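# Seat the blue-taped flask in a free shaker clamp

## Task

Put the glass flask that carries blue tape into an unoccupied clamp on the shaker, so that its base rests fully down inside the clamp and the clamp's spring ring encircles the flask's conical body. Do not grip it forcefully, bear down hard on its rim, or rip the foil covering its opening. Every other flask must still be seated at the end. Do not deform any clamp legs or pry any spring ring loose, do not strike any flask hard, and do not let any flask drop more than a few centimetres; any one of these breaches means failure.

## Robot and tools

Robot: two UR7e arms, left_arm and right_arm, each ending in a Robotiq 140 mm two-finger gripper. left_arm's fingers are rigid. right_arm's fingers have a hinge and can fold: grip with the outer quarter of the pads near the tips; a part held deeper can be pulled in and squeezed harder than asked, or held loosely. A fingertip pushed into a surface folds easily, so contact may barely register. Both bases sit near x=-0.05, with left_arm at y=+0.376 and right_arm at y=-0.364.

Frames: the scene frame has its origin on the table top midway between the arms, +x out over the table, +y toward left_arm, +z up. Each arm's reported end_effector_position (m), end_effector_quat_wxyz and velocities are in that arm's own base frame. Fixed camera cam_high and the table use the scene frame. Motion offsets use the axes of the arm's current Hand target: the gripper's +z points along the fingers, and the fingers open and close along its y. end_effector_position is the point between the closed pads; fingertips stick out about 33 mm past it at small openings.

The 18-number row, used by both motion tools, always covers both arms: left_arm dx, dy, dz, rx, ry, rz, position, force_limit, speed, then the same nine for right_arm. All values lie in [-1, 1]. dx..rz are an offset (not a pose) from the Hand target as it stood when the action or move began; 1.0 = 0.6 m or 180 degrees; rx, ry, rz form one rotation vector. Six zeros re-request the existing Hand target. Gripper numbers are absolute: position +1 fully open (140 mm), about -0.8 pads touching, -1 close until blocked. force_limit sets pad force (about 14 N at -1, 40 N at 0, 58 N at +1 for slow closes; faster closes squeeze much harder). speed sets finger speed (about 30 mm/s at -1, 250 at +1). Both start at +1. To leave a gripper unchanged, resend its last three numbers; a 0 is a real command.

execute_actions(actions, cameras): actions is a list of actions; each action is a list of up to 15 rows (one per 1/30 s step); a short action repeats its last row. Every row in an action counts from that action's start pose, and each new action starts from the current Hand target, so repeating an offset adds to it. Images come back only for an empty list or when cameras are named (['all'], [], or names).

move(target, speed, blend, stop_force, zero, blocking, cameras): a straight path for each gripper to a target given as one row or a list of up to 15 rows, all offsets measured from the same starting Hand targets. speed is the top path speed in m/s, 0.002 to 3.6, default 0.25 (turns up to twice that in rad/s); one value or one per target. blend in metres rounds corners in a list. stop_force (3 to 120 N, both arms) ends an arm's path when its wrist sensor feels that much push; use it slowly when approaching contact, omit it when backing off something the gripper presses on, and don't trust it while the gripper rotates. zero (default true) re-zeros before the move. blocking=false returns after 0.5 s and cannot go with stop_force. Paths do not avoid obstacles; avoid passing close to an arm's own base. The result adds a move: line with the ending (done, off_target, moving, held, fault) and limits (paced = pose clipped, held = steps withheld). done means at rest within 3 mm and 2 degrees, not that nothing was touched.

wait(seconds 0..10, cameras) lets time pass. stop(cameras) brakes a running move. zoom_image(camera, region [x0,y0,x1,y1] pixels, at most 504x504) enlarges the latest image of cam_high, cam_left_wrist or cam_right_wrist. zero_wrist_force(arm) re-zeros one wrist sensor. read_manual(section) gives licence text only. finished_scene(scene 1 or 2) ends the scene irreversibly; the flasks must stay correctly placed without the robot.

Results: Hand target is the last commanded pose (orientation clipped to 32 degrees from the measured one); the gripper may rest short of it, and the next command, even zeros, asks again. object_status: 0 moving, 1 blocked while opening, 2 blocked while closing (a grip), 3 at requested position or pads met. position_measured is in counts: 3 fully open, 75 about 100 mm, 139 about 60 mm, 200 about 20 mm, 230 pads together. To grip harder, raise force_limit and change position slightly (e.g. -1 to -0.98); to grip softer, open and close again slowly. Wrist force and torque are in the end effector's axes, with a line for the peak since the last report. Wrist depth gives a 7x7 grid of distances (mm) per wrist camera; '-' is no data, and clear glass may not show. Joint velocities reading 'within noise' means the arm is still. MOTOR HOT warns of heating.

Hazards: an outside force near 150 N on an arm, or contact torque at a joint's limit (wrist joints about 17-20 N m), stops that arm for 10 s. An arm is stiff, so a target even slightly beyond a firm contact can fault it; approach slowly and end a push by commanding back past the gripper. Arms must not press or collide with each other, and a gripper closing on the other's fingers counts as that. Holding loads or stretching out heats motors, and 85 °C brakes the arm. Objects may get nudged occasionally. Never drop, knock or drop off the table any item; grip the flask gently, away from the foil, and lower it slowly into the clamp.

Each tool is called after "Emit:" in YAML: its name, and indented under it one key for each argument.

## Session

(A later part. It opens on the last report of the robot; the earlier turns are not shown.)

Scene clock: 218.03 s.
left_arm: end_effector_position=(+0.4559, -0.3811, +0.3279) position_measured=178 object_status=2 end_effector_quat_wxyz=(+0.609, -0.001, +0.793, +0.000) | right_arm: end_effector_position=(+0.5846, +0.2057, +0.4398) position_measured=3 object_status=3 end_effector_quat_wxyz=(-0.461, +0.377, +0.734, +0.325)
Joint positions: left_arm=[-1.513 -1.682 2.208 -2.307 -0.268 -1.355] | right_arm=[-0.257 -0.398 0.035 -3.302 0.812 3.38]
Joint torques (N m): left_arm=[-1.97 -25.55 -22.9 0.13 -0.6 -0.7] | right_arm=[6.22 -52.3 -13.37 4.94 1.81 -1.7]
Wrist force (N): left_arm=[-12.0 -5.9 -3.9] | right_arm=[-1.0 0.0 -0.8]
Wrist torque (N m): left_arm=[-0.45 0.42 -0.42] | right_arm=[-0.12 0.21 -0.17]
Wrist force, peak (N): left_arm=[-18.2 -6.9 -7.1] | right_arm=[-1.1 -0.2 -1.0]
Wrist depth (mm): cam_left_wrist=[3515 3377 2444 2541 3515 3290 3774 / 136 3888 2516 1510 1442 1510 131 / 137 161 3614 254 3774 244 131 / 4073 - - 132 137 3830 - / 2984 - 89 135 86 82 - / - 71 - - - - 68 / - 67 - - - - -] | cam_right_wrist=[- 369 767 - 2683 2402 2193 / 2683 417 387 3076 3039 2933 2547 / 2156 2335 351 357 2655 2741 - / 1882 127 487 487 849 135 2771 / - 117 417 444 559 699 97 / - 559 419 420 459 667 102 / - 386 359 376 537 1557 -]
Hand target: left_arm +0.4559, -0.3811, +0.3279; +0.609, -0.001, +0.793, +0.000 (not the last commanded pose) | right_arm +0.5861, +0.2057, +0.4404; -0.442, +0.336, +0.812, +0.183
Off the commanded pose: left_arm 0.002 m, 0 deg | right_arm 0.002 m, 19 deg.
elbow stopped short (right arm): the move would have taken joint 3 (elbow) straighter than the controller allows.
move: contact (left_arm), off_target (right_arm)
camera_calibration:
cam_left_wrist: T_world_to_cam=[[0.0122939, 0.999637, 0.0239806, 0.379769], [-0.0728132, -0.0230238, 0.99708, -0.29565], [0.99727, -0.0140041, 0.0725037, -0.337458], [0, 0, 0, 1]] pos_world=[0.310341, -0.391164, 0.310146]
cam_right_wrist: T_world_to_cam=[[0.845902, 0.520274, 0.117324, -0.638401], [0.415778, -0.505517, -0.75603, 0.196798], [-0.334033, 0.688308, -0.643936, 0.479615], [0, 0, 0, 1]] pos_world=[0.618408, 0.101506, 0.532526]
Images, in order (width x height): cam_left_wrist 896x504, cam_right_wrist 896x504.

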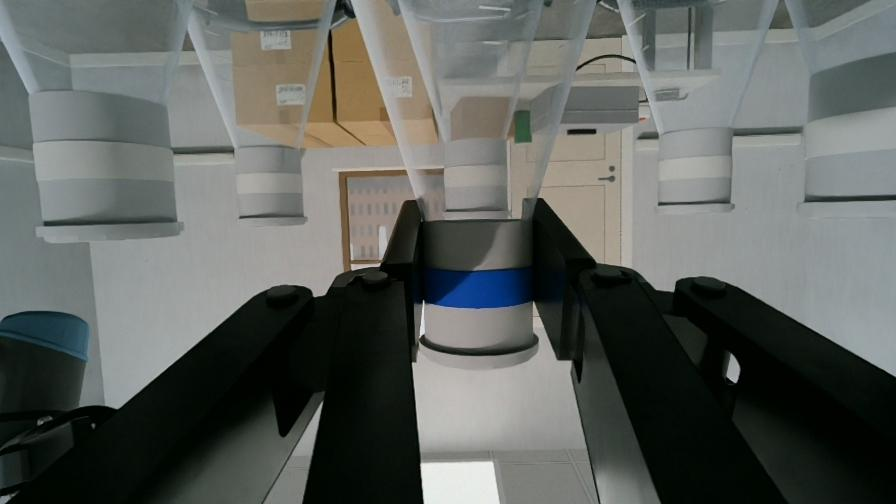

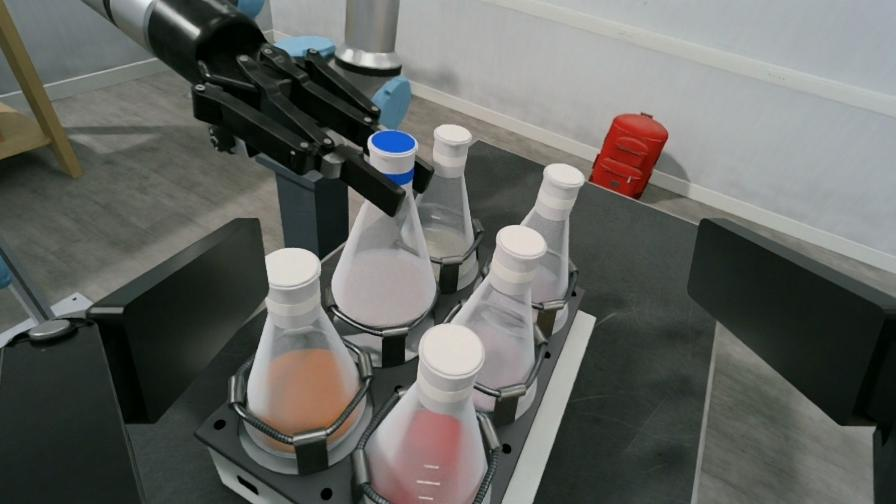

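Emit:
move:
  target: [0.0006,-0.0017,-0.0024,0,0,0,-1,-1,-1,0,0,0,0,0,0,1,1,1]
  speed: 0.01
  cameras: ["cam_right_wrist","cam_left_wrist"]

Emit:
zoom_image:
  camera: "cam_right_wrist"
  region: [300, 240, 470, 380]

Scene clock: 226.47 s.
left_arm: end_effector_position=(+0.4544, -0.3822, +0.3279) position_measured=178 object_status=2 end_effector_quat_wxyz=(+0.609, -0.001, +0.793, +0.000) | right_arm: end_effector_position=(+0.5846, +0.2057, +0.4398) position_measured=3 object_status=3 end_effector_quat_wxyz=(-0.461, +0.377, +0.734, +0.325)
Joint positions: left_arm=[-1.517 -1.683 2.206 -2.289 -0.267 -1.37] | right_arm=[-0.257 -0.398 0.035 -3.302 0.812 3.38]
Joint torques (N m): left_arm=[-6.2 -25.97 -25.05 -1.8 0.94 0.15] | right_arm=[6.1 -52.6 -13.37 4.82 1.72 -1.65]
Wrist force (N): left_arm=[-8.0 -2.0 1.3] | right_arm=[-1.0 -0.1 -0.9]
Wrist torque (N m): left_arm=[-0.58 0.25 -0.09] | right_arm=[-0.15 0.21 -0.17]
Wrist force, peak (N): left_arm=[-12.3 -6.0 -3.9] | right_arm=[-1.2 -0.1 -0.9]
Wrist depth (mm): cam_left_wrist=[3666 3564 2516 2592 3666 3468 4752 / 140 158 2467 1555 1450 1387 131 / 138 156 260 248 3614 243 132 / 4073 3290 - 132 137 - - / 476 - 89 134 92 86 75 / - 71 - - - - 68 / - 67 - - - - -] | cam_right_wrist=[2137 367 764 2933 3880 2379 - / 2547 376 387 3552 - - 2252 / 2232 2293 356 361 2547 2449 - / 1911 125 1106 490 - 135 2449 / - 117 318 452 - - 97 / - - 390 387 584 1371 102 / - 365 362 363 572 1670 -]
Hand target: left_arm +0.4545, -0.3821, +0.3279; +0.609, -0.001, +0.793, +0.000 | right_arm +0.5861, +0.2057, +0.4404; -0.442, +0.336, +0.812, +0.183
Off the commanded pose: left_arm 0.000 m, 0 deg | right_arm 0.002 m, 19 deg.
elbow stopped short (right arm): the move would have taken joint 3 (elbow) straighter than the controller allows.
move: off_target (right_arm)
camera_calibration:
cam_left_wrist: T_world_to_cam=[[0.0122939, 0.999637, 0.0239806, 0.380785], [-0.0728132, -0.0230238, 0.99708, -0.295882], [0.99727, -0.0140041, 0.0725037, -0.335984], [0, 0, 0, 1]] pos_world=[0.308841, -0.392164, 0.310246]
cam_right_wrist: T_world_to_cam=[[0.845902, 0.520274, 0.117324, -0.638401], [0.415778, -0.505517, -0.75603, 0.196798], [-0.334033, 0.688308, -0.643936, 0.479615], [0, 0, 0, 1]] pos_world=[0.618408, 0.101506, 0.532526]
Images, in order (width x height): cam_left_wrist 896x504, cam_right_wrist 896x504.

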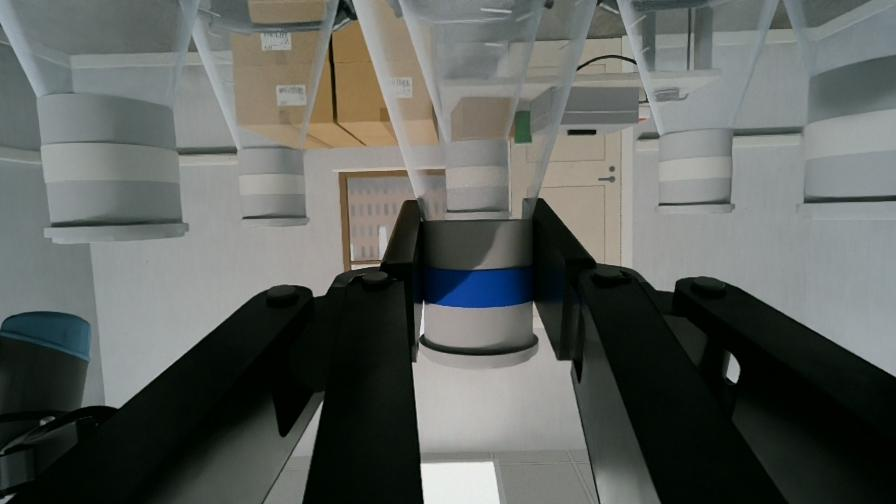

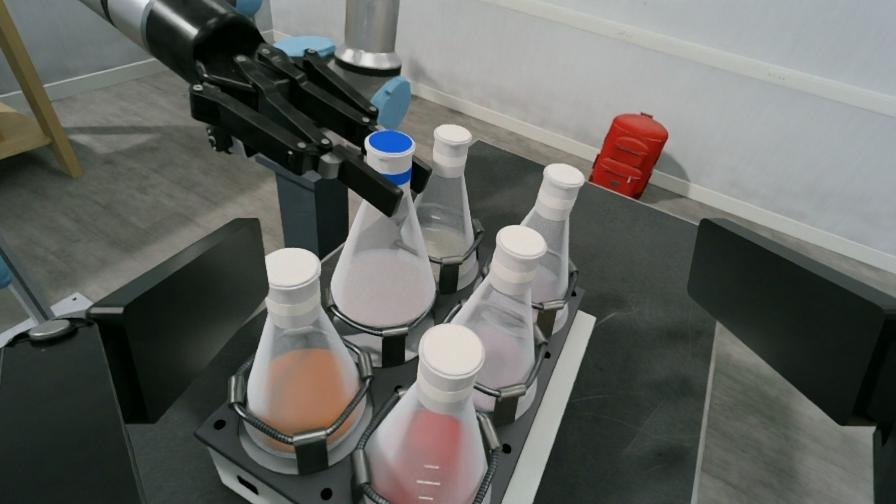

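Scaled by 2.965 from the camera's 896x504 image, which has a finer 1280x720 frame.

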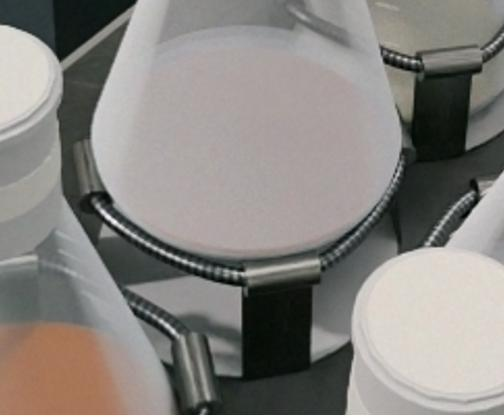

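Emit:
move:
  target: [0.0161,0,0.0043,0,0,0,-1,-1,-1,0,0,0,0,0,0,1,1,1]
  speed: 0.01
  stop_force: 26
  zero: false
  cameras: ["cam_right_wrist","cam_left_wrist"]

Emit:
zoom_image:
  camera: "cam_right_wrist"
  region: [300, 240, 470, 380]

Scene clock: 229.63 s.
left_arm: end_effector_position=(+0.4545, -0.3821, +0.3266) position_measured=178 object_status=2 end_effector_quat_wxyz=(+0.609, -0.001, +0.793, -0.001) | right_arm: end_effector_position=(+0.5846, +0.2057, +0.4398) position_measured=3 object_status=3 end_effector_quat_wxyz=(-0.461, +0.377, +0.734, +0.325)
Joint positions: left_arm=[-1.517 -1.681 2.208 -2.294 -0.267 -1.37] | right_arm=[-0.257 -0.398 0.035 -3.302 0.812 3.38]
Joint torques (N m): left_arm=[8.18 -23.8 -20.84 -0.62 -3.88 0.71] | right_arm=[6.46 -53.06 -13.27 4.73 1.69 -1.78]
Wrist force (N): left_arm=[-18.0 -4.0 -3.7] | right_arm=[-0.9 0.1 -0.9]
Wrist torque (N m): left_arm=[-0.61 0.44 -0.05] | right_arm=[-0.12 0.19 -0.17]
Wrist force, peak (N): left_arm=[-24.5 -5.3 -7.6] | right_arm=[-1.1 0.1 -1.0]
Wrist depth (mm): cam_left_wrist=[3333 3092 2541 2541 3719 3130 3468 / 137 159 2516 1604 1475 3666 131 / 138 156 262 253 3774 243 132 / - 3948 - 132 138 - - / 481 - 89 134 92 82 - / - 71 - 4073 - - 68 / - 67 - - - - -] | cam_right_wrist=[- 369 762 - 2655 2050 - / 2683 373 389 3076 - - 2137 / 2156 2272 353 343 2683 2741 - / 1940 126 - 528 901 138 2712 / - 117 312 - - - 97 / - - 397 391 - - 101 / - 429 357 370 - 1576 -]
Hand target: left_arm +0.4545, -0.3822, +0.3265; +0.609, -0.001, +0.793, -0.001 (not the last commanded pose) | right_arm +0.5861, +0.2057, +0.4404; -0.442, +0.336, +0.812, +0.183
Off the commanded pose: left_arm 0.009 m, 0 deg | right_arm 0.002 m, 19 deg.
elbow stopped short (right arm): the move would have taken joint 3 (elbow) straighter than the controller allows.
move: contact (left_arm), off_target (right_arm)
camera_calibration:
cam_left_wrist: T_world_to_cam=[[0.0122247, 0.999647, 0.0235751, 0.38097], [-0.07291, -0.0226229, 0.997082, -0.294299], [0.997264, -0.0139079, 0.0726077, -0.335875], [0, 0, 0, 1]] pos_world=[0.308841, -0.392165, 0.308846]
cam_right_wrist: T_world_to_cam=[[0.845902, 0.520274, 0.117324, -0.638401], [0.415778, -0.505517, -0.75603, 0.196798], [-0.334033, 0.688308, -0.643936, 0.479615], [0, 0, 0, 1]] pos_world=[0.618408, 0.101506, 0.532526]
Images, in order (width x height): cam_left_wrist 896x504, cam_right_wrist 896x504.

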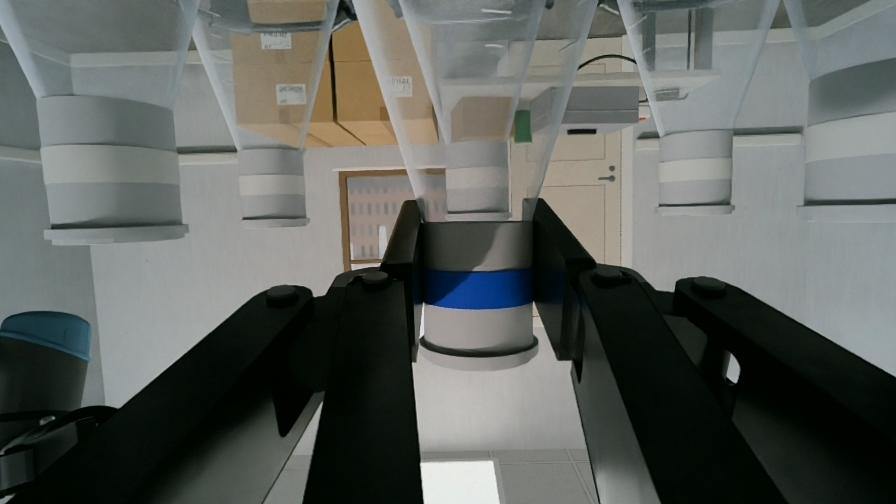

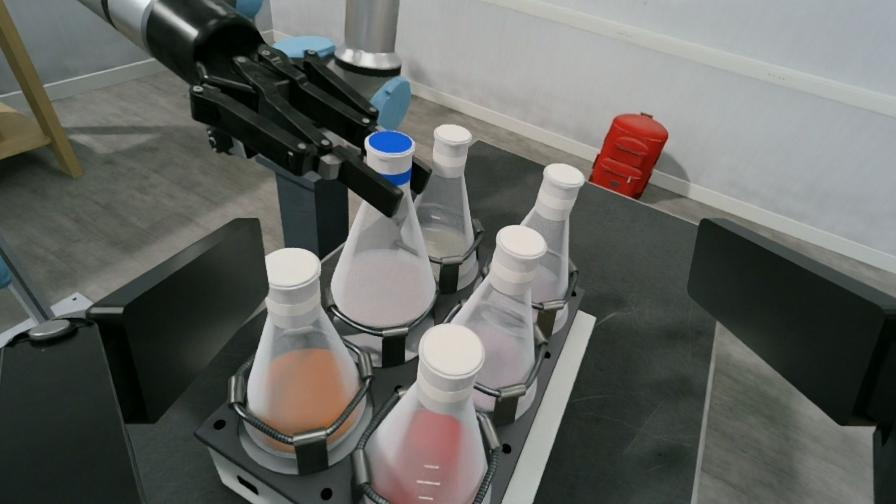

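Scaled by 2.965 from the camera's 896x504 image, which has a finer 1280x720 frame.

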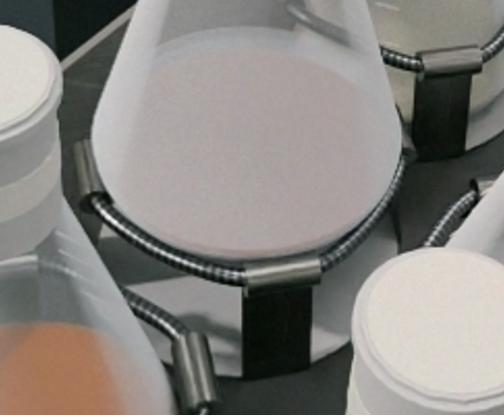

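Emit:
move:
  target: [0.0282,-0.0015,0.0065,0,0,0,-1,-1,-1,0,0,0,0,0,0,1,1,1]
  speed: 0.01
  stop_force: 38
  zero: false
  cameras: ["cam_right_wrist","cam_left_wrist"]

Emit:
zoom_image:
  camera: "cam_right_wrist"
  region: [300, 240, 470, 380]

Scene clock: 237.53 s.
left_arm: end_effector_position=(+0.4544, -0.3823, +0.3239) position_measured=178 object_status=2 end_effector_quat_wxyz=(+0.609, -0.001, +0.793, -0.001) | right_arm: end_effector_position=(+0.5846, +0.2057, +0.4398) position_measured=3 object_status=3 end_effector_quat_wxyz=(-0.461, +0.377, +0.734, +0.325)
Joint positions: left_arm=[-1.518 -1.678 2.212 -2.301 -0.267 -1.371] | right_arm=[-0.257 -0.398 0.035 -3.302 0.812 3.38]
Joint torques (N m): left_arm=[13.42 -18.9 -15.95 0.52 -9.25 0.55] | right_arm=[6.57 -53.66 -13.32 4.48 1.64 -1.73]
Wrist force (N): left_arm=[-30.9 -2.1 -9.9] | right_arm=[-0.9 0.1 -0.8]
Wrist torque (N m): left_arm=[-0.73 0.58 0.49] | right_arm=[-0.11 0.20 -0.16]
Wrist force, peak (N): left_arm=[-35.2 -1.1 -12.5] | right_arm=[-1.1 -0.1 -1.2]
Wrist depth (mm): cam_left_wrist=[3168 3468 2516 2592 3666 3168 2759 / 137 3774 2592 1555 1450 1501 137 / 138 154 271 251 3888 243 138 / 140 3614 - 133 139 - - / 478 - 89 134 92 81 - / - 71 - 3564 - - 68 / - 67 - - - - -] | cam_right_wrist=[- 371 764 - 2174 - 1986 / 2522 374 390 3408 - 2449 2402 / 2193 2314 346 924 2573 3152 2522 / 1925 126 - 522 846 138 2547 / - 117 419 444 - - 97 / - 552 - 419 - - 101 / - 437 361 370 562 1606 -]
Hand target: left_arm +0.4544, -0.3822, +0.3239; +0.609, -0.001, +0.793, -0.001 (not the last commanded pose) | right_arm +0.5861, +0.2057, +0.4404; -0.442, +0.336, +0.812, +0.183
Off the commanded pose: left_arm 0.015 m, 0 deg | right_arm 0.002 m, 19 deg.
elbow stopped short (right arm): the move would have taken joint 3 (elbow) straighter than the controller allows.
move: contact (left_arm), off_target (right_arm)
camera_calibration:
cam_left_wrist: T_world_to_cam=[[0.0120418, 0.999655, 0.0233594, 0.381259], [-0.0729054, -0.0224212, 0.997087, -0.291641], [0.997266, -0.0137097, 0.0726102, -0.335512], [0, 0, 0, 1]] pos_world=[0.308741, -0.392266, 0.306247]
cam_right_wrist: T_world_to_cam=[[0.845902, 0.520274, 0.117324, -0.638401], [0.415778, -0.505517, -0.75603, 0.196798], [-0.334033, 0.688308, -0.643936, 0.479615], [0, 0, 0, 1]] pos_world=[0.618408, 0.101506, 0.532526]
Images, in order (width x height): cam_left_wrist 896x504, cam_right_wrist 896x504.

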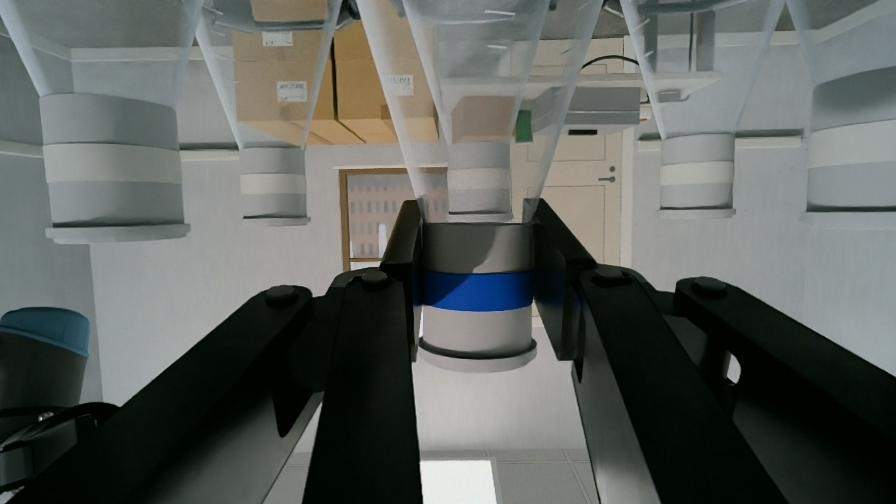

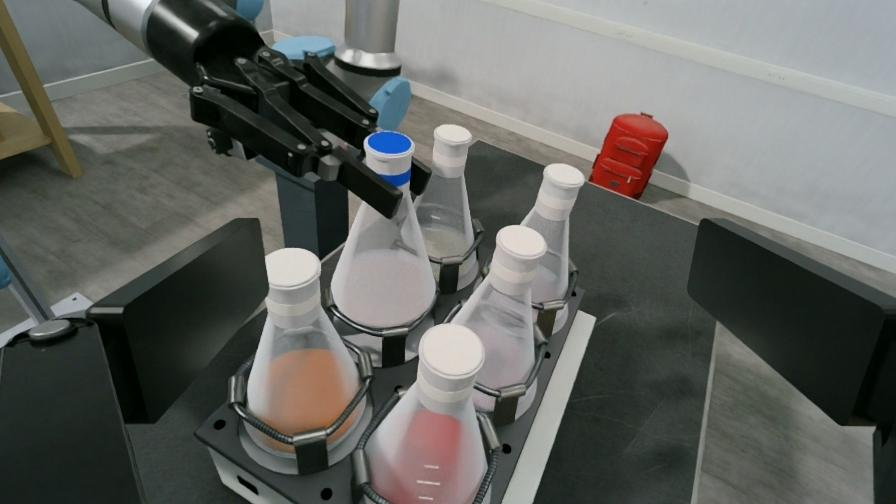

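Scaled by 2.965 from the camera's 896x504 image, which has a finer 1280x720 frame.

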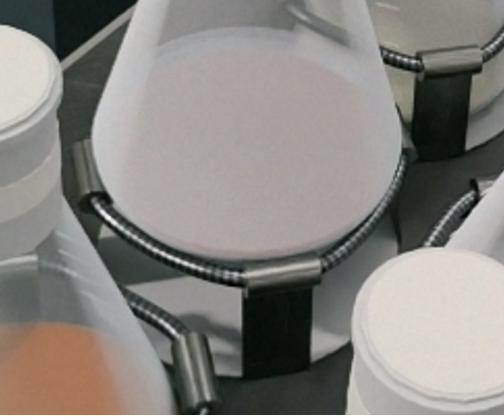

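Emit:
move:
  target: [-0.0322,0,-0.0086,0,0,0,-1,-1,-1,0,0,0,0,0,0,1,1,1]
  speed: 0.04
  cameras: ["cam_right_wrist","cam_left_wrist"]

Emit:
zoom_image:
  camera: "cam_right_wrist"
  region: [300, 240, 470, 380]

Emit:
move:
  target: [0.0225,0,0.006,0,0,0,-1,-1,-1,0,0,0,0,0,0,1,1,1]
  speed: 0.012
  stop_force: 5

Scene clock: 252.93 s.
left_arm: end_effector_position=(+0.4545, -0.3821, +0.3441) position_measured=178 object_status=2 end_effector_quat_wxyz=(+0.609, -0.001, +0.793, -0.001) end_effector_velocity=(+0.000, +0.000, -0.001) end_effector_angular_velocity=(-0.002, +0.001, -0.001) | right_arm: end_effector_position=(+0.5846, +0.2057, +0.4398) position_measured=3 object_status=3 end_effector_quat_wxyz=(-0.461, +0.377, +0.734, +0.325)
Joint positions: left_arm=[-1.517 -1.706 2.178 -2.238 -0.267 -1.371] | right_arm=[-0.257 -0.398 0.035 -3.302 0.812 3.38]
Joint velocities: left_arm=[-0.001 0.001 0.003 -0.006 -0.001 0] | right_arm=[within noise]
Joint torques (N m): left_arm=[-2.67 -5.18 -19.81 -4.86 4.96 -1] | right_arm=[6.23 -53.62 -13.92 4.44 1.7 -1.75]
Wrist force (N): left_arm=[1.9 -0.6 2.2] | right_arm=[-0.9 0.1 -0.9]
Wrist torque (N m): left_arm=[-0.42 0.31 -0.13] | right_arm=[-0.10 0.19 -0.16]
Wrist force, peak (N): left_arm=[-31.5 -2.5 -10.1] | right_arm=[-1.1 -0.1 -1.0]
Wrist depth (mm): cam_left_wrist=[3092 3377 2566 2354 3333 3168 137 / 138 155 2646 1537 1426 1387 133 / 140 155 258 253 3948 247 136 / - - 4073 132 138 - - / - - 89 133 92 81 2950 / - 71 - - - - 68 / - 67 - - - - -] | cam_right_wrist=[- 359 407 - 2655 2425 2174 / 2802 431 360 3503 - - 1751 / 2272 2335 974 450 2522 3764 - / 1925 126 1106 517 - 135 2600 / - 117 433 485 508 - 97 / - 539 396 386 - - 101 / - 475 364 369 539 1617 -]
Hand target: left_arm +0.4544, -0.3822, +0.3439; +0.609, -0.001, +0.793, -0.001 | right_arm +0.5861, +0.2057, +0.4404; -0.442, +0.336, +0.812, +0.183
Off the commanded pose: left_arm 0.000 m, 0 deg | right_arm 0.002 m, 19 deg.
elbow stopped short (right arm): the move would have taken joint 3 (elbow) straighter than the controller allows.
move: off_target (right_arm)
camera_calibration:
cam_left_wrist: T_world_to_cam=[[0.0119527, 0.999658, 0.0232506, 0.380754], [-0.0728037, -0.0223205, 0.997096, -0.311668], [0.997275, -0.0136107, 0.072512, -0.337001], [0, 0, 0, 1]] pos_world=[0.308841, -0.392167, 0.326347]
cam_right_wrist: T_world_to_cam=[[0.845902, 0.520274, 0.117324, -0.638401], [0.415778, -0.505517, -0.75603, 0.196798], [-0.334033, 0.688308, -0.643936, 0.479615], [0, 0, 0, 1]] pos_world=[0.618408, 0.101506, 0.532526]
Images, in order (width x height): cam_left_wrist 896x504, cam_right_wrist 896x504.

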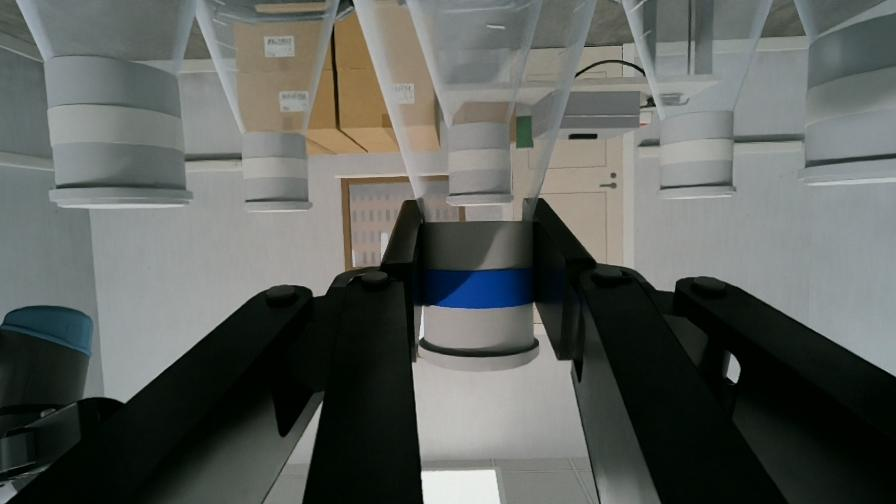

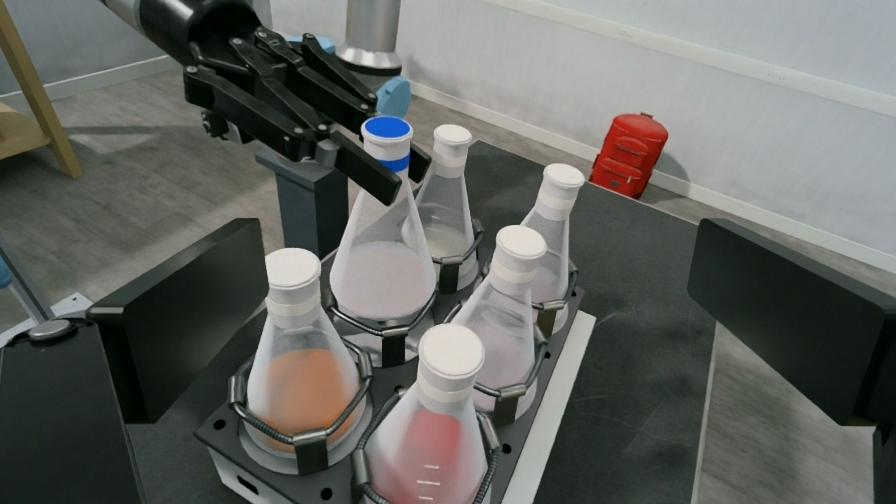

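Scaled by 2.965 from the camera's 896x504 image, which has a finer 1280x720 frame.

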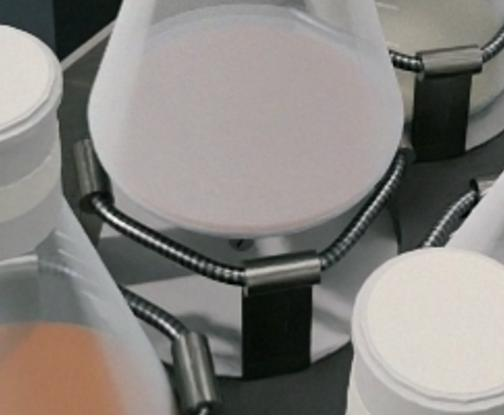

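Scene clock: 254.83 s.
left_arm: end_effector_position=(+0.4544, -0.3822, +0.3336) position_measured=178 object_status=2 end_effector_quat_wxyz=(+0.609, -0.001, +0.793, -0.001) | right_arm: end_effector_position=(+0.5846, +0.2057, +0.4398) position_measured=3 object_status=3 end_effector_quat_wxyz=(-0.461, +0.377, +0.734, +0.325)
Joint positions: left_arm=[-1.517 -1.692 2.196 -2.27 -0.267 -1.371] | right_arm=[-0.257 -0.398 0.035 -3.302 0.812 3.38]
Joint torques (N m): left_arm=[-8.36 -29.3 -29.42 -0.77 0.64 0.25] | right_arm=[6.34 -53.04 -13.3 4.41 1.69 -1.77]
Wrist force (N): left_arm=[-2.6 -0.3 1.4] | right_arm=[-1.0 -0.1 -0.6]
Wrist torque (N m): left_arm=[-0.46 0.29 -0.08] | right_arm=[-0.15 0.23 -0.17]
Wrist force, peak (N): left_arm=[-4.3 0.1 1.2] | right_arm=[-1.1 -0.2 -0.9]
Wrist depth (mm): cam_left_wrist=[3130 3130 2516 2398 3515 3468 3092 / 139 156 2566 1574 1492 1555 130 / 140 155 270 254 3719 246 137 / 3333 4073 - 132 137 - - / 479 - 89 133 92 81 - / - 71 - - - - 68 / - 67 - - - - -] | cam_right_wrist=[1716 366 753 - 2834 2425 1868 / 2600 367 384 3503 - - 2174 / 2212 2357 352 464 3455 2802 - / 1896 127 - 525 827 135 2425 / - 117 309 457 533 - 97 / - - 391 387 602 650 101 / - 467 363 373 - 1510 -]
Hand target: left_arm +0.4544, -0.3822, +0.3336; +0.609, -0.001, +0.793, -0.001 (not the last commanded pose) | right_arm +0.5861, +0.2057, +0.4404; -0.442, +0.336, +0.812, +0.183
Off the commanded pose: left_arm 0.004 m, 0 deg | right_arm 0.002 m, 19 deg.
elbow stopped short (right arm): the move would have taken joint 3 (elbow) straighter than the controller allows.
move: contact (left_arm), off_target (right_arm)

Emit:
move:
  target: [-0.0161,0,-0.0043,0,0,0,-1,-1,-1,0,0,0,0,0,0,1,1,1]
  speed: 0.04

Emit:
move:
  target: [-0.0026,-0.01,0.0097,0,0,0,-1,-1,-1,0,0,0,0,0,0,1,1,1]
  speed: 0.04
  cameras: ["cam_right_wrist","cam_left_wrist"]

Emit:
zoom_image:
  camera: "cam_right_wrist"
  region: [300, 240, 470, 380]

Emit:
move:
  target: [0.0225,0,0.006,0,0,0,-1,-1,-1,0,0,0,0,0,0,1,1,1]
  speed: 0.012
  stop_force: 5
  cameras: ["cam_right_wrist"]

Emit:
zoom_image:
  camera: "cam_right_wrist"
  region: [300, 240, 470, 380]

Scene clock: 278.80 s.
left_arm: end_effector_position=(+0.4544, -0.3822, +0.3438) position_measured=178 object_status=2 end_effector_quat_wxyz=(+0.609, -0.001, +0.793, -0.001) | right_arm: end_effector_position=(+0.5846, +0.2057, +0.4398) position_measured=3 object_status=3 end_effector_quat_wxyz=(-0.461, +0.377, +0.734, +0.325)
Joint positions: left_arm=[-1.517 -1.705 2.178 -2.239 -0.267 -1.371] | right_arm=[-0.257 -0.398 0.035 -3.302 0.812 3.38]
Joint torques (N m): left_arm=[6.16 -8.22 -18.05 -4.93 3.36 -0.8] | right_arm=[6.08 -53.56 -13.75 4.34 1.66 -1.77]
Wrist force (N): left_arm=[1.9 -0.7 2.4] | right_arm=[-0.9 -0.1 -0.8]
Wrist torque (N m): left_arm=[-0.43 0.28 -0.13] | right_arm=[-0.16 0.20 -0.16]
Wrist force, peak (N): left_arm=[-2.9 -0.2 1.6] | right_arm=[-1.2 0.1 -0.9]
Wrist depth (mm): cam_left_wrist=[2950 3377 2491 2541 3377 3130 137 / 138 156 2566 1915 1418 1365 134 / 140 155 268 251 3614 245 132 / - - 4010 132 138 4277 - / 489 - 89 133 92 82 - / - 71 - - - - 68 / - 67 - - - - -] | cam_right_wrist=[- 359 742 - 2293 2425 - / 2449 2573 375 3192 - - 2379 / 2193 2335 358 394 2425 2425 - / 2084 126 302 517 - 135 2712 / - 117 427 473 742 145 97 / - - - 391 - 676 101 / - - 363 369 - 1627 -]
Hand target: left_arm +0.4544, -0.3822, +0.3436; +0.609, -0.001, +0.793, -0.001 | right_arm +0.5861, +0.2057, +0.4404; -0.442, +0.336, +0.812, +0.183
Off the commanded pose: left_arm 0.000 m, 0 deg | right_arm 0.002 m, 19 deg.
elbow stopped short (right arm): the move would have taken joint 3 (elbow) straighter than the controller allows.
move: off_target (right_arm)

Scene clock: 279.57 s.
left_arm: end_effector_position=(+0.4605, -0.3882, +0.3436) position_measured=178 object_status=2 end_effector_quat_wxyz=(+0.609, -0.001, +0.793, -0.001) end_effector_velocity=(+0.000, +0.001, -0.001) end_effector_angular_velocity=(+0.002, -0.001, +0.001) | right_arm: end_effector_position=(+0.5846, +0.2057, +0.4398) position_measured=3 object_status=3 end_effector_quat_wxyz=(-0.461, +0.377, +0.734, +0.325)
Joint positions: left_arm=[-1.503 -1.675 2.167 -2.309 -0.27 -1.318] | right_arm=[-0.257 -0.398 0.035 -3.302 0.812 3.38]
Joint velocities: left_arm=[0 -0.001 0.001 0.006 0.001 -0.004] | right_arm=[within noise]
Joint torques (N m): left_arm=[-8.46 -31.06 -18.83 -0.93 1.53 -0.66] | right_arm=[5.72 -54.03 -13.58 4.25 1.72 -1.79]
Wrist force (N): left_arm=[1.9 -0.5 2.0] | right_arm=[-0.9 0.0 -0.7]
Wrist torque (N m): left_arm=[-0.39 0.27 -0.33] | right_arm=[-0.14 0.20 -0.17]
Wrist force, peak (N): left_arm=[1.9 -0.7 2.5] | right_arm=[-1.2 -0.1 -0.9]
Wrist depth (mm): cam_left_wrist=[2984 3092 2619 2516 4010 3333 2916 / 132 2467 2444 1492 1546 1492 139 / 134 144 260 250 3719 240 - / - 3948 3888 132 138 - - / 484 - 89 133 92 81 - / - 71 - - - - 68 / - 67 - - - - -] | cam_right_wrist=[- 354 764 3709 2683 2449 3039 / 2547 389 372 3275 3002 2655 2402 / 2193 2335 350 327 2522 3275 2473 / 1970 126 1064 504 861 135 2655 / - 117 330 439 710 - 97 / - - 398 390 - - 102 / - - 353 370 - 1501 -]
Hand target: left_arm +0.4604, -0.3882, +0.3436; +0.609, -0.001, +0.793, -0.001 | right_arm +0.5861, +0.2057, +0.4404; -0.442, +0.336, +0.812, +0.183
Off the commanded pose: left_arm 0.000 m, 0 deg | right_arm 0.002 m, 19 deg.
elbow stopped short (right arm): the move would have taken joint 3 (elbow) straighter than the controller allows.
move: off_target (right_arm)
camera_calibration:
cam_left_wrist: T_world_to_cam=[[0.0118449, 0.999657, 0.0233421, 0.386795], [-0.0728015, -0.0224196, 0.997094, -0.310901], [0.997276, -0.0135098, 0.072511, -0.343091], [0, 0, 0, 1]] pos_world=[0.314941, -0.398267, 0.325847]
cam_right_wrist: T_world_to_cam=[[0.845902, 0.520274, 0.117324, -0.638401], [0.415778, -0.505517, -0.75603, 0.196798], [-0.334033, 0.688308, -0.643936, 0.479615], [0, 0, 0, 1]] pos_world=[0.618408, 0.101506, 0.532526]
Images, in order (width x height): cam_left_wrist 896x504, cam_right_wrist 896x504.

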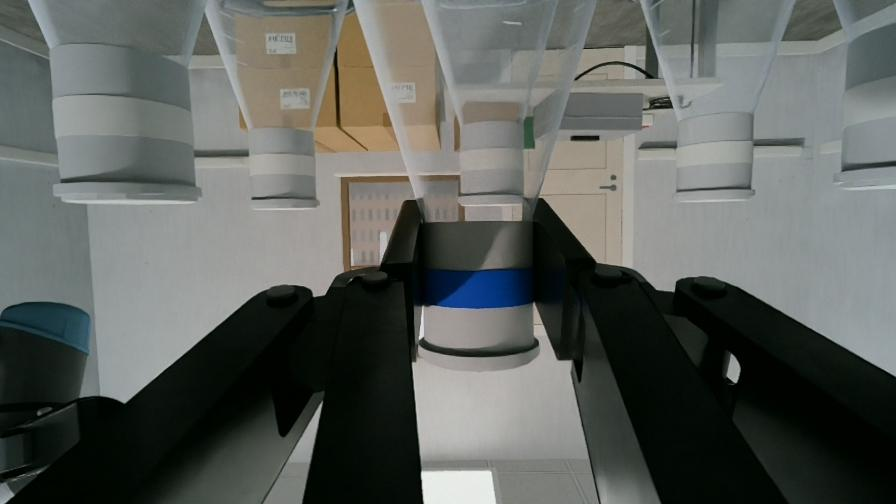

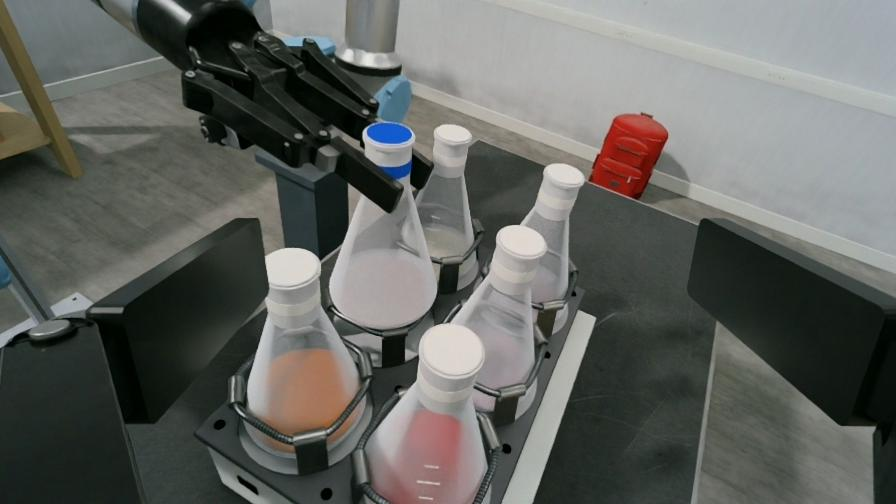

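Scaled by 2.965 from the camera's 896x504 image, which has a finer 1280x720 frame.

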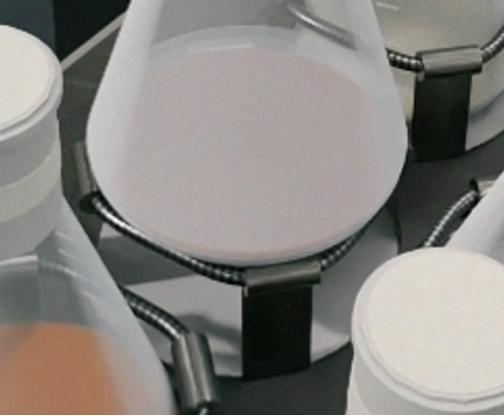

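Scene clock: 280.87 s.
left_arm: end_effector_position=(+0.4604, -0.3882, +0.3402) position_measured=178 object_status=2 end_effector_quat_wxyz=(+0.609, -0.001, +0.793, -0.001) | right_arm: end_effector_position=(+0.5846, +0.2057, +0.4398) position_measured=3 object_status=3 end_effector_quat_wxyz=(-0.461, +0.377, +0.734, +0.325)
Joint positions: left_arm=[-1.503 -1.67 2.173 -2.319 -0.27 -1.319] | right_arm=[-0.257 -0.398 0.035 -3.302 0.812 3.38]
Joint torques (N m): left_arm=[-2.09 -30.26 -29.35 -1.03 0.35 1.03] | right_arm=[5.97 -54.21 -13.51 4.23 1.63 -1.76]
Wrist force (N): left_arm=[-1.8 0.1 0.4] | right_arm=[-0.8 0.0 -0.9]
Wrist torque (N m): left_arm=[-0.39 0.33 -0.34] | right_arm=[-0.13 0.17 -0.17]
Wrist force, peak (N): left_arm=[-7.4 0.5 -2.4] | right_arm=[-1.2 0.0 -0.9]
Wrist depth (mm): cam_left_wrist=[3092 2984 2646 2701 3377 3055 3055 / 132 144 2673 2467 1426 1434 133 / 134 145 258 247 3468 239 - / 5132 4207 4010 132 138 - - / 486 - 89 133 86 82 75 / - 71 - - - - 68 / - 67 - - - - -] | cam_right_wrist=[2522 357 760 - 3114 2293 - / 2683 392 379 3552 - 2547 2212 / 2193 2425 345 346 2174 2741 - / 2002 126 - 520 - 135 2600 / - 117 321 274 582 127 97 / - 400 401 390 626 712 101 / - 481 361 368 - 1596 -]
Hand target: left_arm +0.4604, -0.3882, +0.3402; +0.609, -0.001, +0.793, -0.001 (not the last commanded pose) | right_arm +0.5861, +0.2057, +0.4404; -0.442, +0.336, +0.812, +0.183
Off the commanded pose: left_arm 0.011 m, 0 deg | right_arm 0.002 m, 19 deg.
elbow stopped short (right arm): the move would have taken joint 3 (elbow) straighter than the controller allows.
move: contact (left_arm), off_target (right_arm)
camera_calibration:
cam_right_wrist: T_world_to_cam=[[0.845902, 0.520274, 0.117324, -0.638401], [0.415778, -0.505517, -0.75603, 0.196798], [-0.334033, 0.688308, -0.643936, 0.479615], [0, 0, 0, 1]] pos_world=[0.618408, 0.101506, 0.532526]
Images, in order (width x height): cam_right_wrist 896x504.

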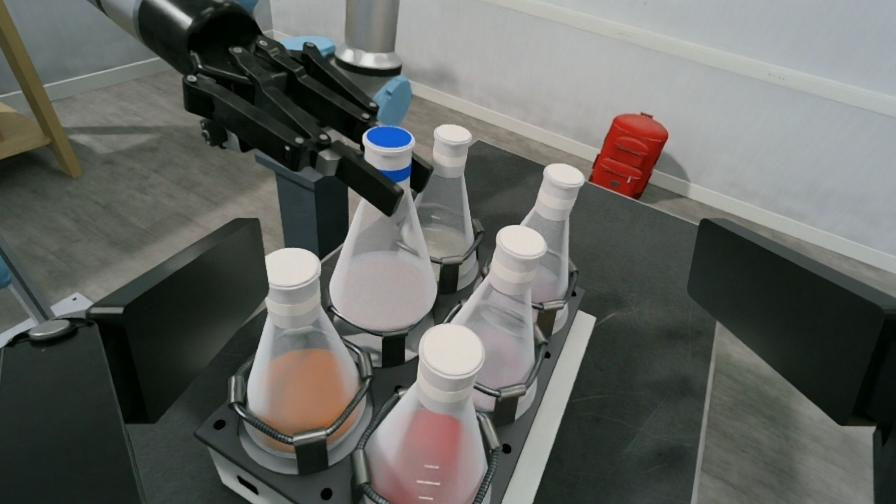

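Scaled by 2.965 from the camera's 896x504 image, which has a finer 1280x720 frame.

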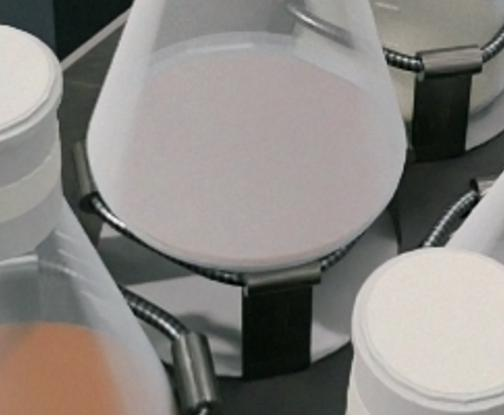

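Emit:
move:
  target: [-0.0065,0.0047,-0.008,0,0,0,-1,-1,-1,0,0,0,0,0,0,1,1,1]
  speed: 0.03

Emit:
move:
  target: [0.0257,0,0.0069,0,0,0,-1,-1,-1,0,0,0,0,0,0,1,1,1]
  speed: 0.012
  stop_force: 5

Emit:
zoom_image:
  camera: "cam_right_wrist"
  region: [300, 240, 470, 380]

Scene clock: 293.20 s.
left_arm: end_effector_position=(+0.4568, -0.3853, +0.3453) position_measured=178 object_status=2 end_effector_quat_wxyz=(+0.609, -0.001, +0.793, -0.001) end_effector_velocity=(+0.000, +0.000, +0.000) end_effector_angular_velocity=(-0.003, +0.000, -0.001) | right_arm: end_effector_position=(+0.5846, +0.2057, +0.4398) position_measured=3 object_status=3 end_effector_quat_wxyz=(-0.461, +0.377, +0.734, +0.325)
Joint positions: left_arm=[-1.512 -1.694 2.17 -2.262 -0.268 -1.351] | right_arm=[-0.257 -0.398 0.035 -3.302 0.812 3.38]
Joint velocities: left_arm=[0 0 0 -0.005 0 0.002] | right_arm=[within noise]
Joint torques (N m): left_arm=[0.71 -5.62 -30.49 -5.15 4.69 0.87] | right_arm=[5.61 -54.03 -13.1 4.02 1.63 -1.71]
Wrist force (N): left_arm=[1.8 -0.7 2.3] | right_arm=[-1.1 -0.1 -0.7]
Wrist torque (N m): left_arm=[-0.42 0.30 -0.13] | right_arm=[-0.14 0.25 -0.17]
Wrist force, peak (N): left_arm=[2.0 -0.7 2.7] | right_arm=[-1.1 -0.1 -1.0]
Wrist depth (mm): cam_left_wrist=[2851 3666 2491 2444 3515 3290 135 / 136 150 2592 2566 1402 1351 135 / 138 150 263 249 3948 246 150 / - - 3888 132 138 - - / 475 - 89 133 92 81 3377 / - 71 - 3888 - - 68 / - 67 - - - - -] | cam_right_wrist=[2335 357 751 - 2212 3408 - / 2627 2627 375 3503 - - 2156 / 2193 2335 934 382 3152 2933 - / 1882 125 1017 532 - 135 2802 / - 117 - 443 - - 97 / - 393 428 392 - 1617 102 / - 392 360 367 - 1519 -]
Hand target: left_arm +0.4568, -0.3853, +0.3452; +0.609, -0.001, +0.793, -0.001 | right_arm +0.5861, +0.2057, +0.4404; -0.442, +0.336, +0.812, +0.183
Off the commanded pose: left_arm 0.000 m, 0 deg | right_arm 0.002 m, 19 deg.
elbow stopped short (right arm): the move would have taken joint 3 (elbow) straighter than the controller allows.
move: off_target (right_arm)

Scene clock: 294.87 s.
left_arm: end_effector_position=(+0.4568, -0.3854, +0.3370) position_measured=178 object_status=2 end_effector_quat_wxyz=(+0.609, -0.001, +0.793, -0.001) | right_arm: end_effector_position=(+0.5846, +0.2057, +0.4398) position_measured=3 object_status=3 end_effector_quat_wxyz=(-0.461, +0.377, +0.734, +0.325)
Joint positions: left_arm=[-1.512 -1.682 2.184 -2.287 -0.268 -1.351] | right_arm=[-0.257 -0.398 0.035 -3.302 0.812 3.38]
Joint torques (N m): left_arm=[10.11 -29.63 -29.77 -1.19 0.34 -0.28] | right_arm=[5.65 -54.15 -13.65 4.09 1.59 -1.78]
Wrist force (N): left_arm=[-0.9 0.4 0.9] | right_arm=[-0.9 0.0 -0.7]
Wrist torque (N m): left_arm=[-0.43 0.32 -0.10] | right_arm=[-0.12 0.20 -0.16]
Wrist force, peak (N): left_arm=[-6.2 1.2 -1.7] | right_arm=[-1.1 -0.1 -0.9]
Wrist depth (mm): cam_left_wrist=[3130 3208 2646 2516 3515 3377 3248 / 137 150 2673 1527 1402 1351 135 / 138 149 3564 253 4207 243 132 / 3130 4666 - 132 138 - - / 495 - 89 133 92 81 - / - 71 - - - - 68 / - 67 - - - - -] | cam_right_wrist=[- 362 760 3039 3114 2522 - / 2627 397 380 4850 - - 2497 / 2050 2314 350 885 3192 3039 - / 1911 126 - 503 - 135 2627 / - 117 411 459 744 145 97 / - - 400 413 - 685 101 / - 367 362 - - - -]
Hand target: left_arm +0.4568, -0.3854, +0.3371; +0.609, -0.001, +0.793, -0.001 (not the last commanded pose) | right_arm +0.5861, +0.2057, +0.4404; -0.442, +0.336, +0.812, +0.183
Off the commanded pose: left_arm 0.008 m, 0 deg | right_arm 0.002 m, 19 deg.
elbow stopped short (right arm): the move would have taken joint 3 (elbow) straighter than the controller allows.
move: contact (left_arm), off_target (right_arm)

Scaled by 2.965 from the camera's 896x504 image, which has a finer 1280x720 frame.
This view is cut from an older image: the scene may have changed since it was taken.

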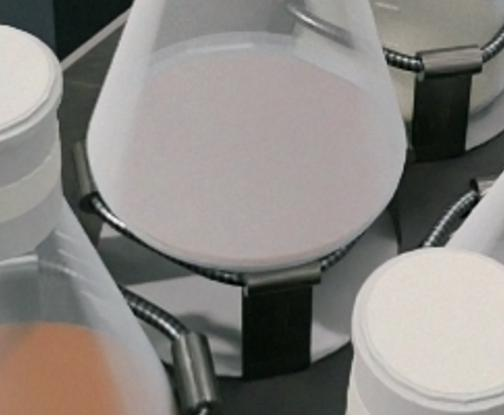

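Emit:
move:
  target: [-0.0044,0.0107,-0.0094,0,0,0,-1,-1,-1,0,0,0,0,0,0,1,1,1]
  speed: 0.03

Emit:
move:
  target: [0.0338,0,0.0091,0,0,0,-1,-1,-1,0,0,0,0,0,0,1,1,1]
  speed: 0.012
  stop_force: 5
  cameras: ["cam_right_wrist","cam_left_wrist"]

Emit:
zoom_image:
  camera: "cam_right_wrist"
  region: [300, 240, 470, 380]

Scene clock: 298.87 s.
left_arm: end_effector_position=(+0.4520, -0.3789, +0.3411) position_measured=178 object_status=2 end_effector_quat_wxyz=(+0.609, -0.001, +0.793, -0.001) | right_arm: end_effector_position=(+0.5846, +0.2057, +0.4398) position_measured=3 object_status=3 end_effector_quat_wxyz=(-0.461, +0.377, +0.734, +0.325)
Joint positions: left_arm=[-1.523 -1.716 2.189 -2.218 -0.266 -1.393] | right_arm=[-0.257 -0.398 0.035 -3.302 0.812 3.38]
Joint torques (N m): left_arm=[4.04 -4.7 -30.68 -5.38 4.51 0.88] | right_arm=[6.06 -54.39 -13.42 4.09 1.54 -1.73]
Wrist force (N): left_arm=[1.7 -0.7 2.1] | right_arm=[-0.9 -0.1 -0.7]
Wrist torque (N m): left_arm=[-0.43 0.33 -0.12] | right_arm=[-0.14 0.19 -0.16]
Wrist force, peak (N): left_arm=[2.0 -0.8 2.3] | right_arm=[-1.3 -0.1 -0.9]
Wrist depth (mm): cam_left_wrist=[3333 3130 2646 2491 3290 3019 3019 / 141 161 2673 1666 1418 1418 135 / 143 157 279 258 3888 252 135 / - - - 132 137 - 2789 / 497 - 89 133 92 81 3019 / - 71 - - - - 68 / - 67 - - - - -] | cam_right_wrist=[2712 364 746 - 2293 3552 - / 2573 2712 362 3603 - - 1925 / 2212 2357 358 374 2497 2449 - / 1911 126 1111 533 - 135 2449 / - 117 318 458 - 135 97 / - - 388 375 464 697 101 / - - 363 - - 1566 -]
Hand target: left_arm +0.4520, -0.3789, +0.3410; +0.609, -0.001, +0.793, -0.001 | right_arm +0.5861, +0.2057, +0.4404; -0.442, +0.336, +0.812, +0.183
Off the commanded pose: left_arm 0.000 m, 0 deg | right_arm 0.002 m, 19 deg.
elbow stopped short (right arm): the move would have taken joint 3 (elbow) straighter than the controller allows.
move: off_target (right_arm)

Scene clock: 300.20 s.
left_arm: end_effector_position=(+0.4520, -0.3790, +0.3372) position_measured=178 object_status=2 end_effector_quat_wxyz=(+0.609, -0.001, +0.793, -0.001) | right_arm: end_effector_position=(+0.5846, +0.2057, +0.4398) position_measured=3 object_status=3 end_effector_quat_wxyz=(-0.461, +0.377, +0.734, +0.325)
Joint positions: left_arm=[-1.523 -1.711 2.196 -2.23 -0.266 -1.393] | right_arm=[-0.257 -0.398 0.035 -3.302 0.812 3.38]
Joint torques (N m): left_arm=[8.08 -28.71 -28.57 -1.67 0.19 1.11] | right_arm=[5.92 -54.81 -13.92 3.98 1.55 -1.83]
Wrist force (N): left_arm=[-1.6 -1.0 2.3] | right_arm=[-1.0 -0.1 -0.7]
Wrist torque (N m): left_arm=[-0.42 0.29 -0.11] | right_arm=[-0.14 0.21 -0.16]
Wrist force, peak (N): left_arm=[-7.3 -2.0 1.9] | right_arm=[-1.1 -0.1 -1.0]
Wrist depth (mm): cam_left_wrist=[3290 3248 2592 2566 3564 3290 3019 / 142 2730 2619 1860 1418 1344 135 / 143 159 3564 260 4073 248 133 / 3130 - - 132 138 3888 - / 479 - 89 133 92 81 3515 / - 71 - - - - 68 / - 67 - - - - -] | cam_right_wrist=[- 368 748 - 3552 2252 - / 2627 374 386 4504 3002 - 1986 / 2212 2314 924 375 2379 2866 2522 / 2018 126 1082 545 - 135 2473 / - 117 423 450 - - 97 / - - 408 387 471 - 101 / - - 359 375 - 1693 -]
Hand target: left_arm +0.4520, -0.3790, +0.3372; +0.609, -0.001, +0.793, -0.001 (not the last commanded pose) | right_arm +0.5861, +0.2057, +0.4404; -0.442, +0.336, +0.812, +0.183
Off the commanded pose: left_arm 0.017 m, 0 deg | right_arm 0.002 m, 19 deg.
elbow stopped short (right arm): the move would have taken joint 3 (elbow) straighter than the controller allows.
move: contact (left_arm), off_target (right_arm)
camera_calibration:
cam_left_wrist: T_world_to_cam=[[0.0118694, 0.999664, 0.0230432, 0.37794], [-0.0728014, -0.0221197, 0.997101, -0.304825], [0.997276, -0.0135126, 0.0725144, -0.333929], [0, 0, 0, 1]] pos_world=[0.306341, -0.389068, 0.319447]
cam_right_wrist: T_world_to_cam=[[0.845902, 0.520274, 0.117324, -0.638401], [0.415778, -0.505517, -0.75603, 0.196798], [-0.334033, 0.688308, -0.643936, 0.479615], [0, 0, 0, 1]] pos_world=[0.618408, 0.101506, 0.532526]
Images, in order (width x height): cam_left_wrist 896x504, cam_right_wrist 896x504.

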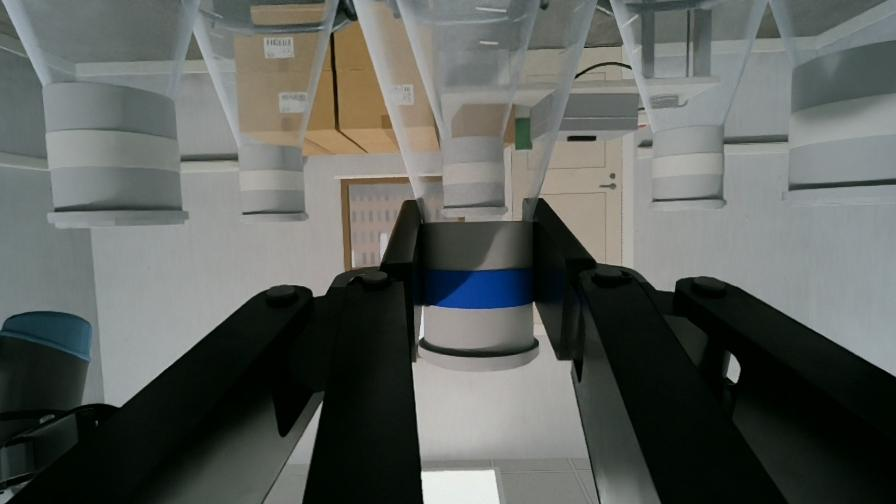

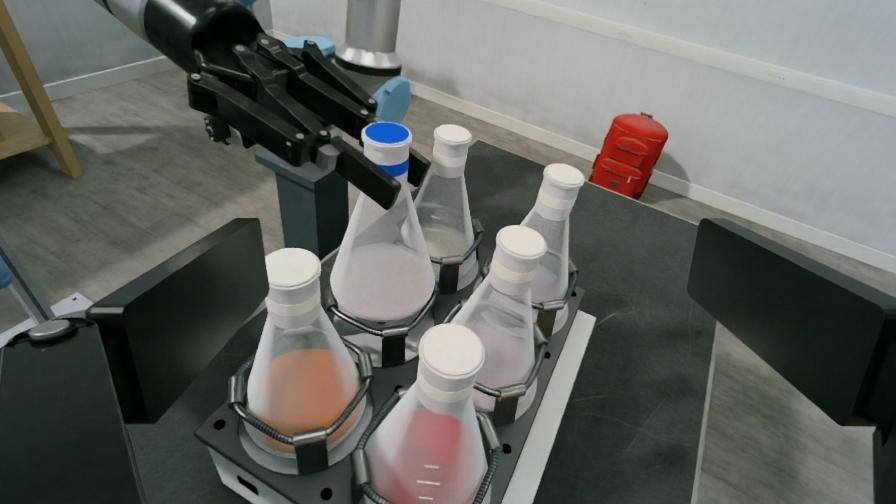

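Scaled by 2.965 from the camera's 896x504 image, which has a finer 1280x720 frame.

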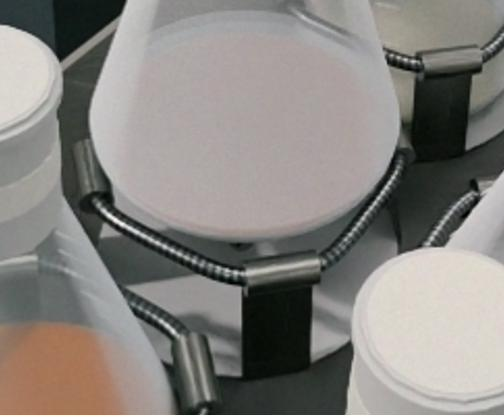

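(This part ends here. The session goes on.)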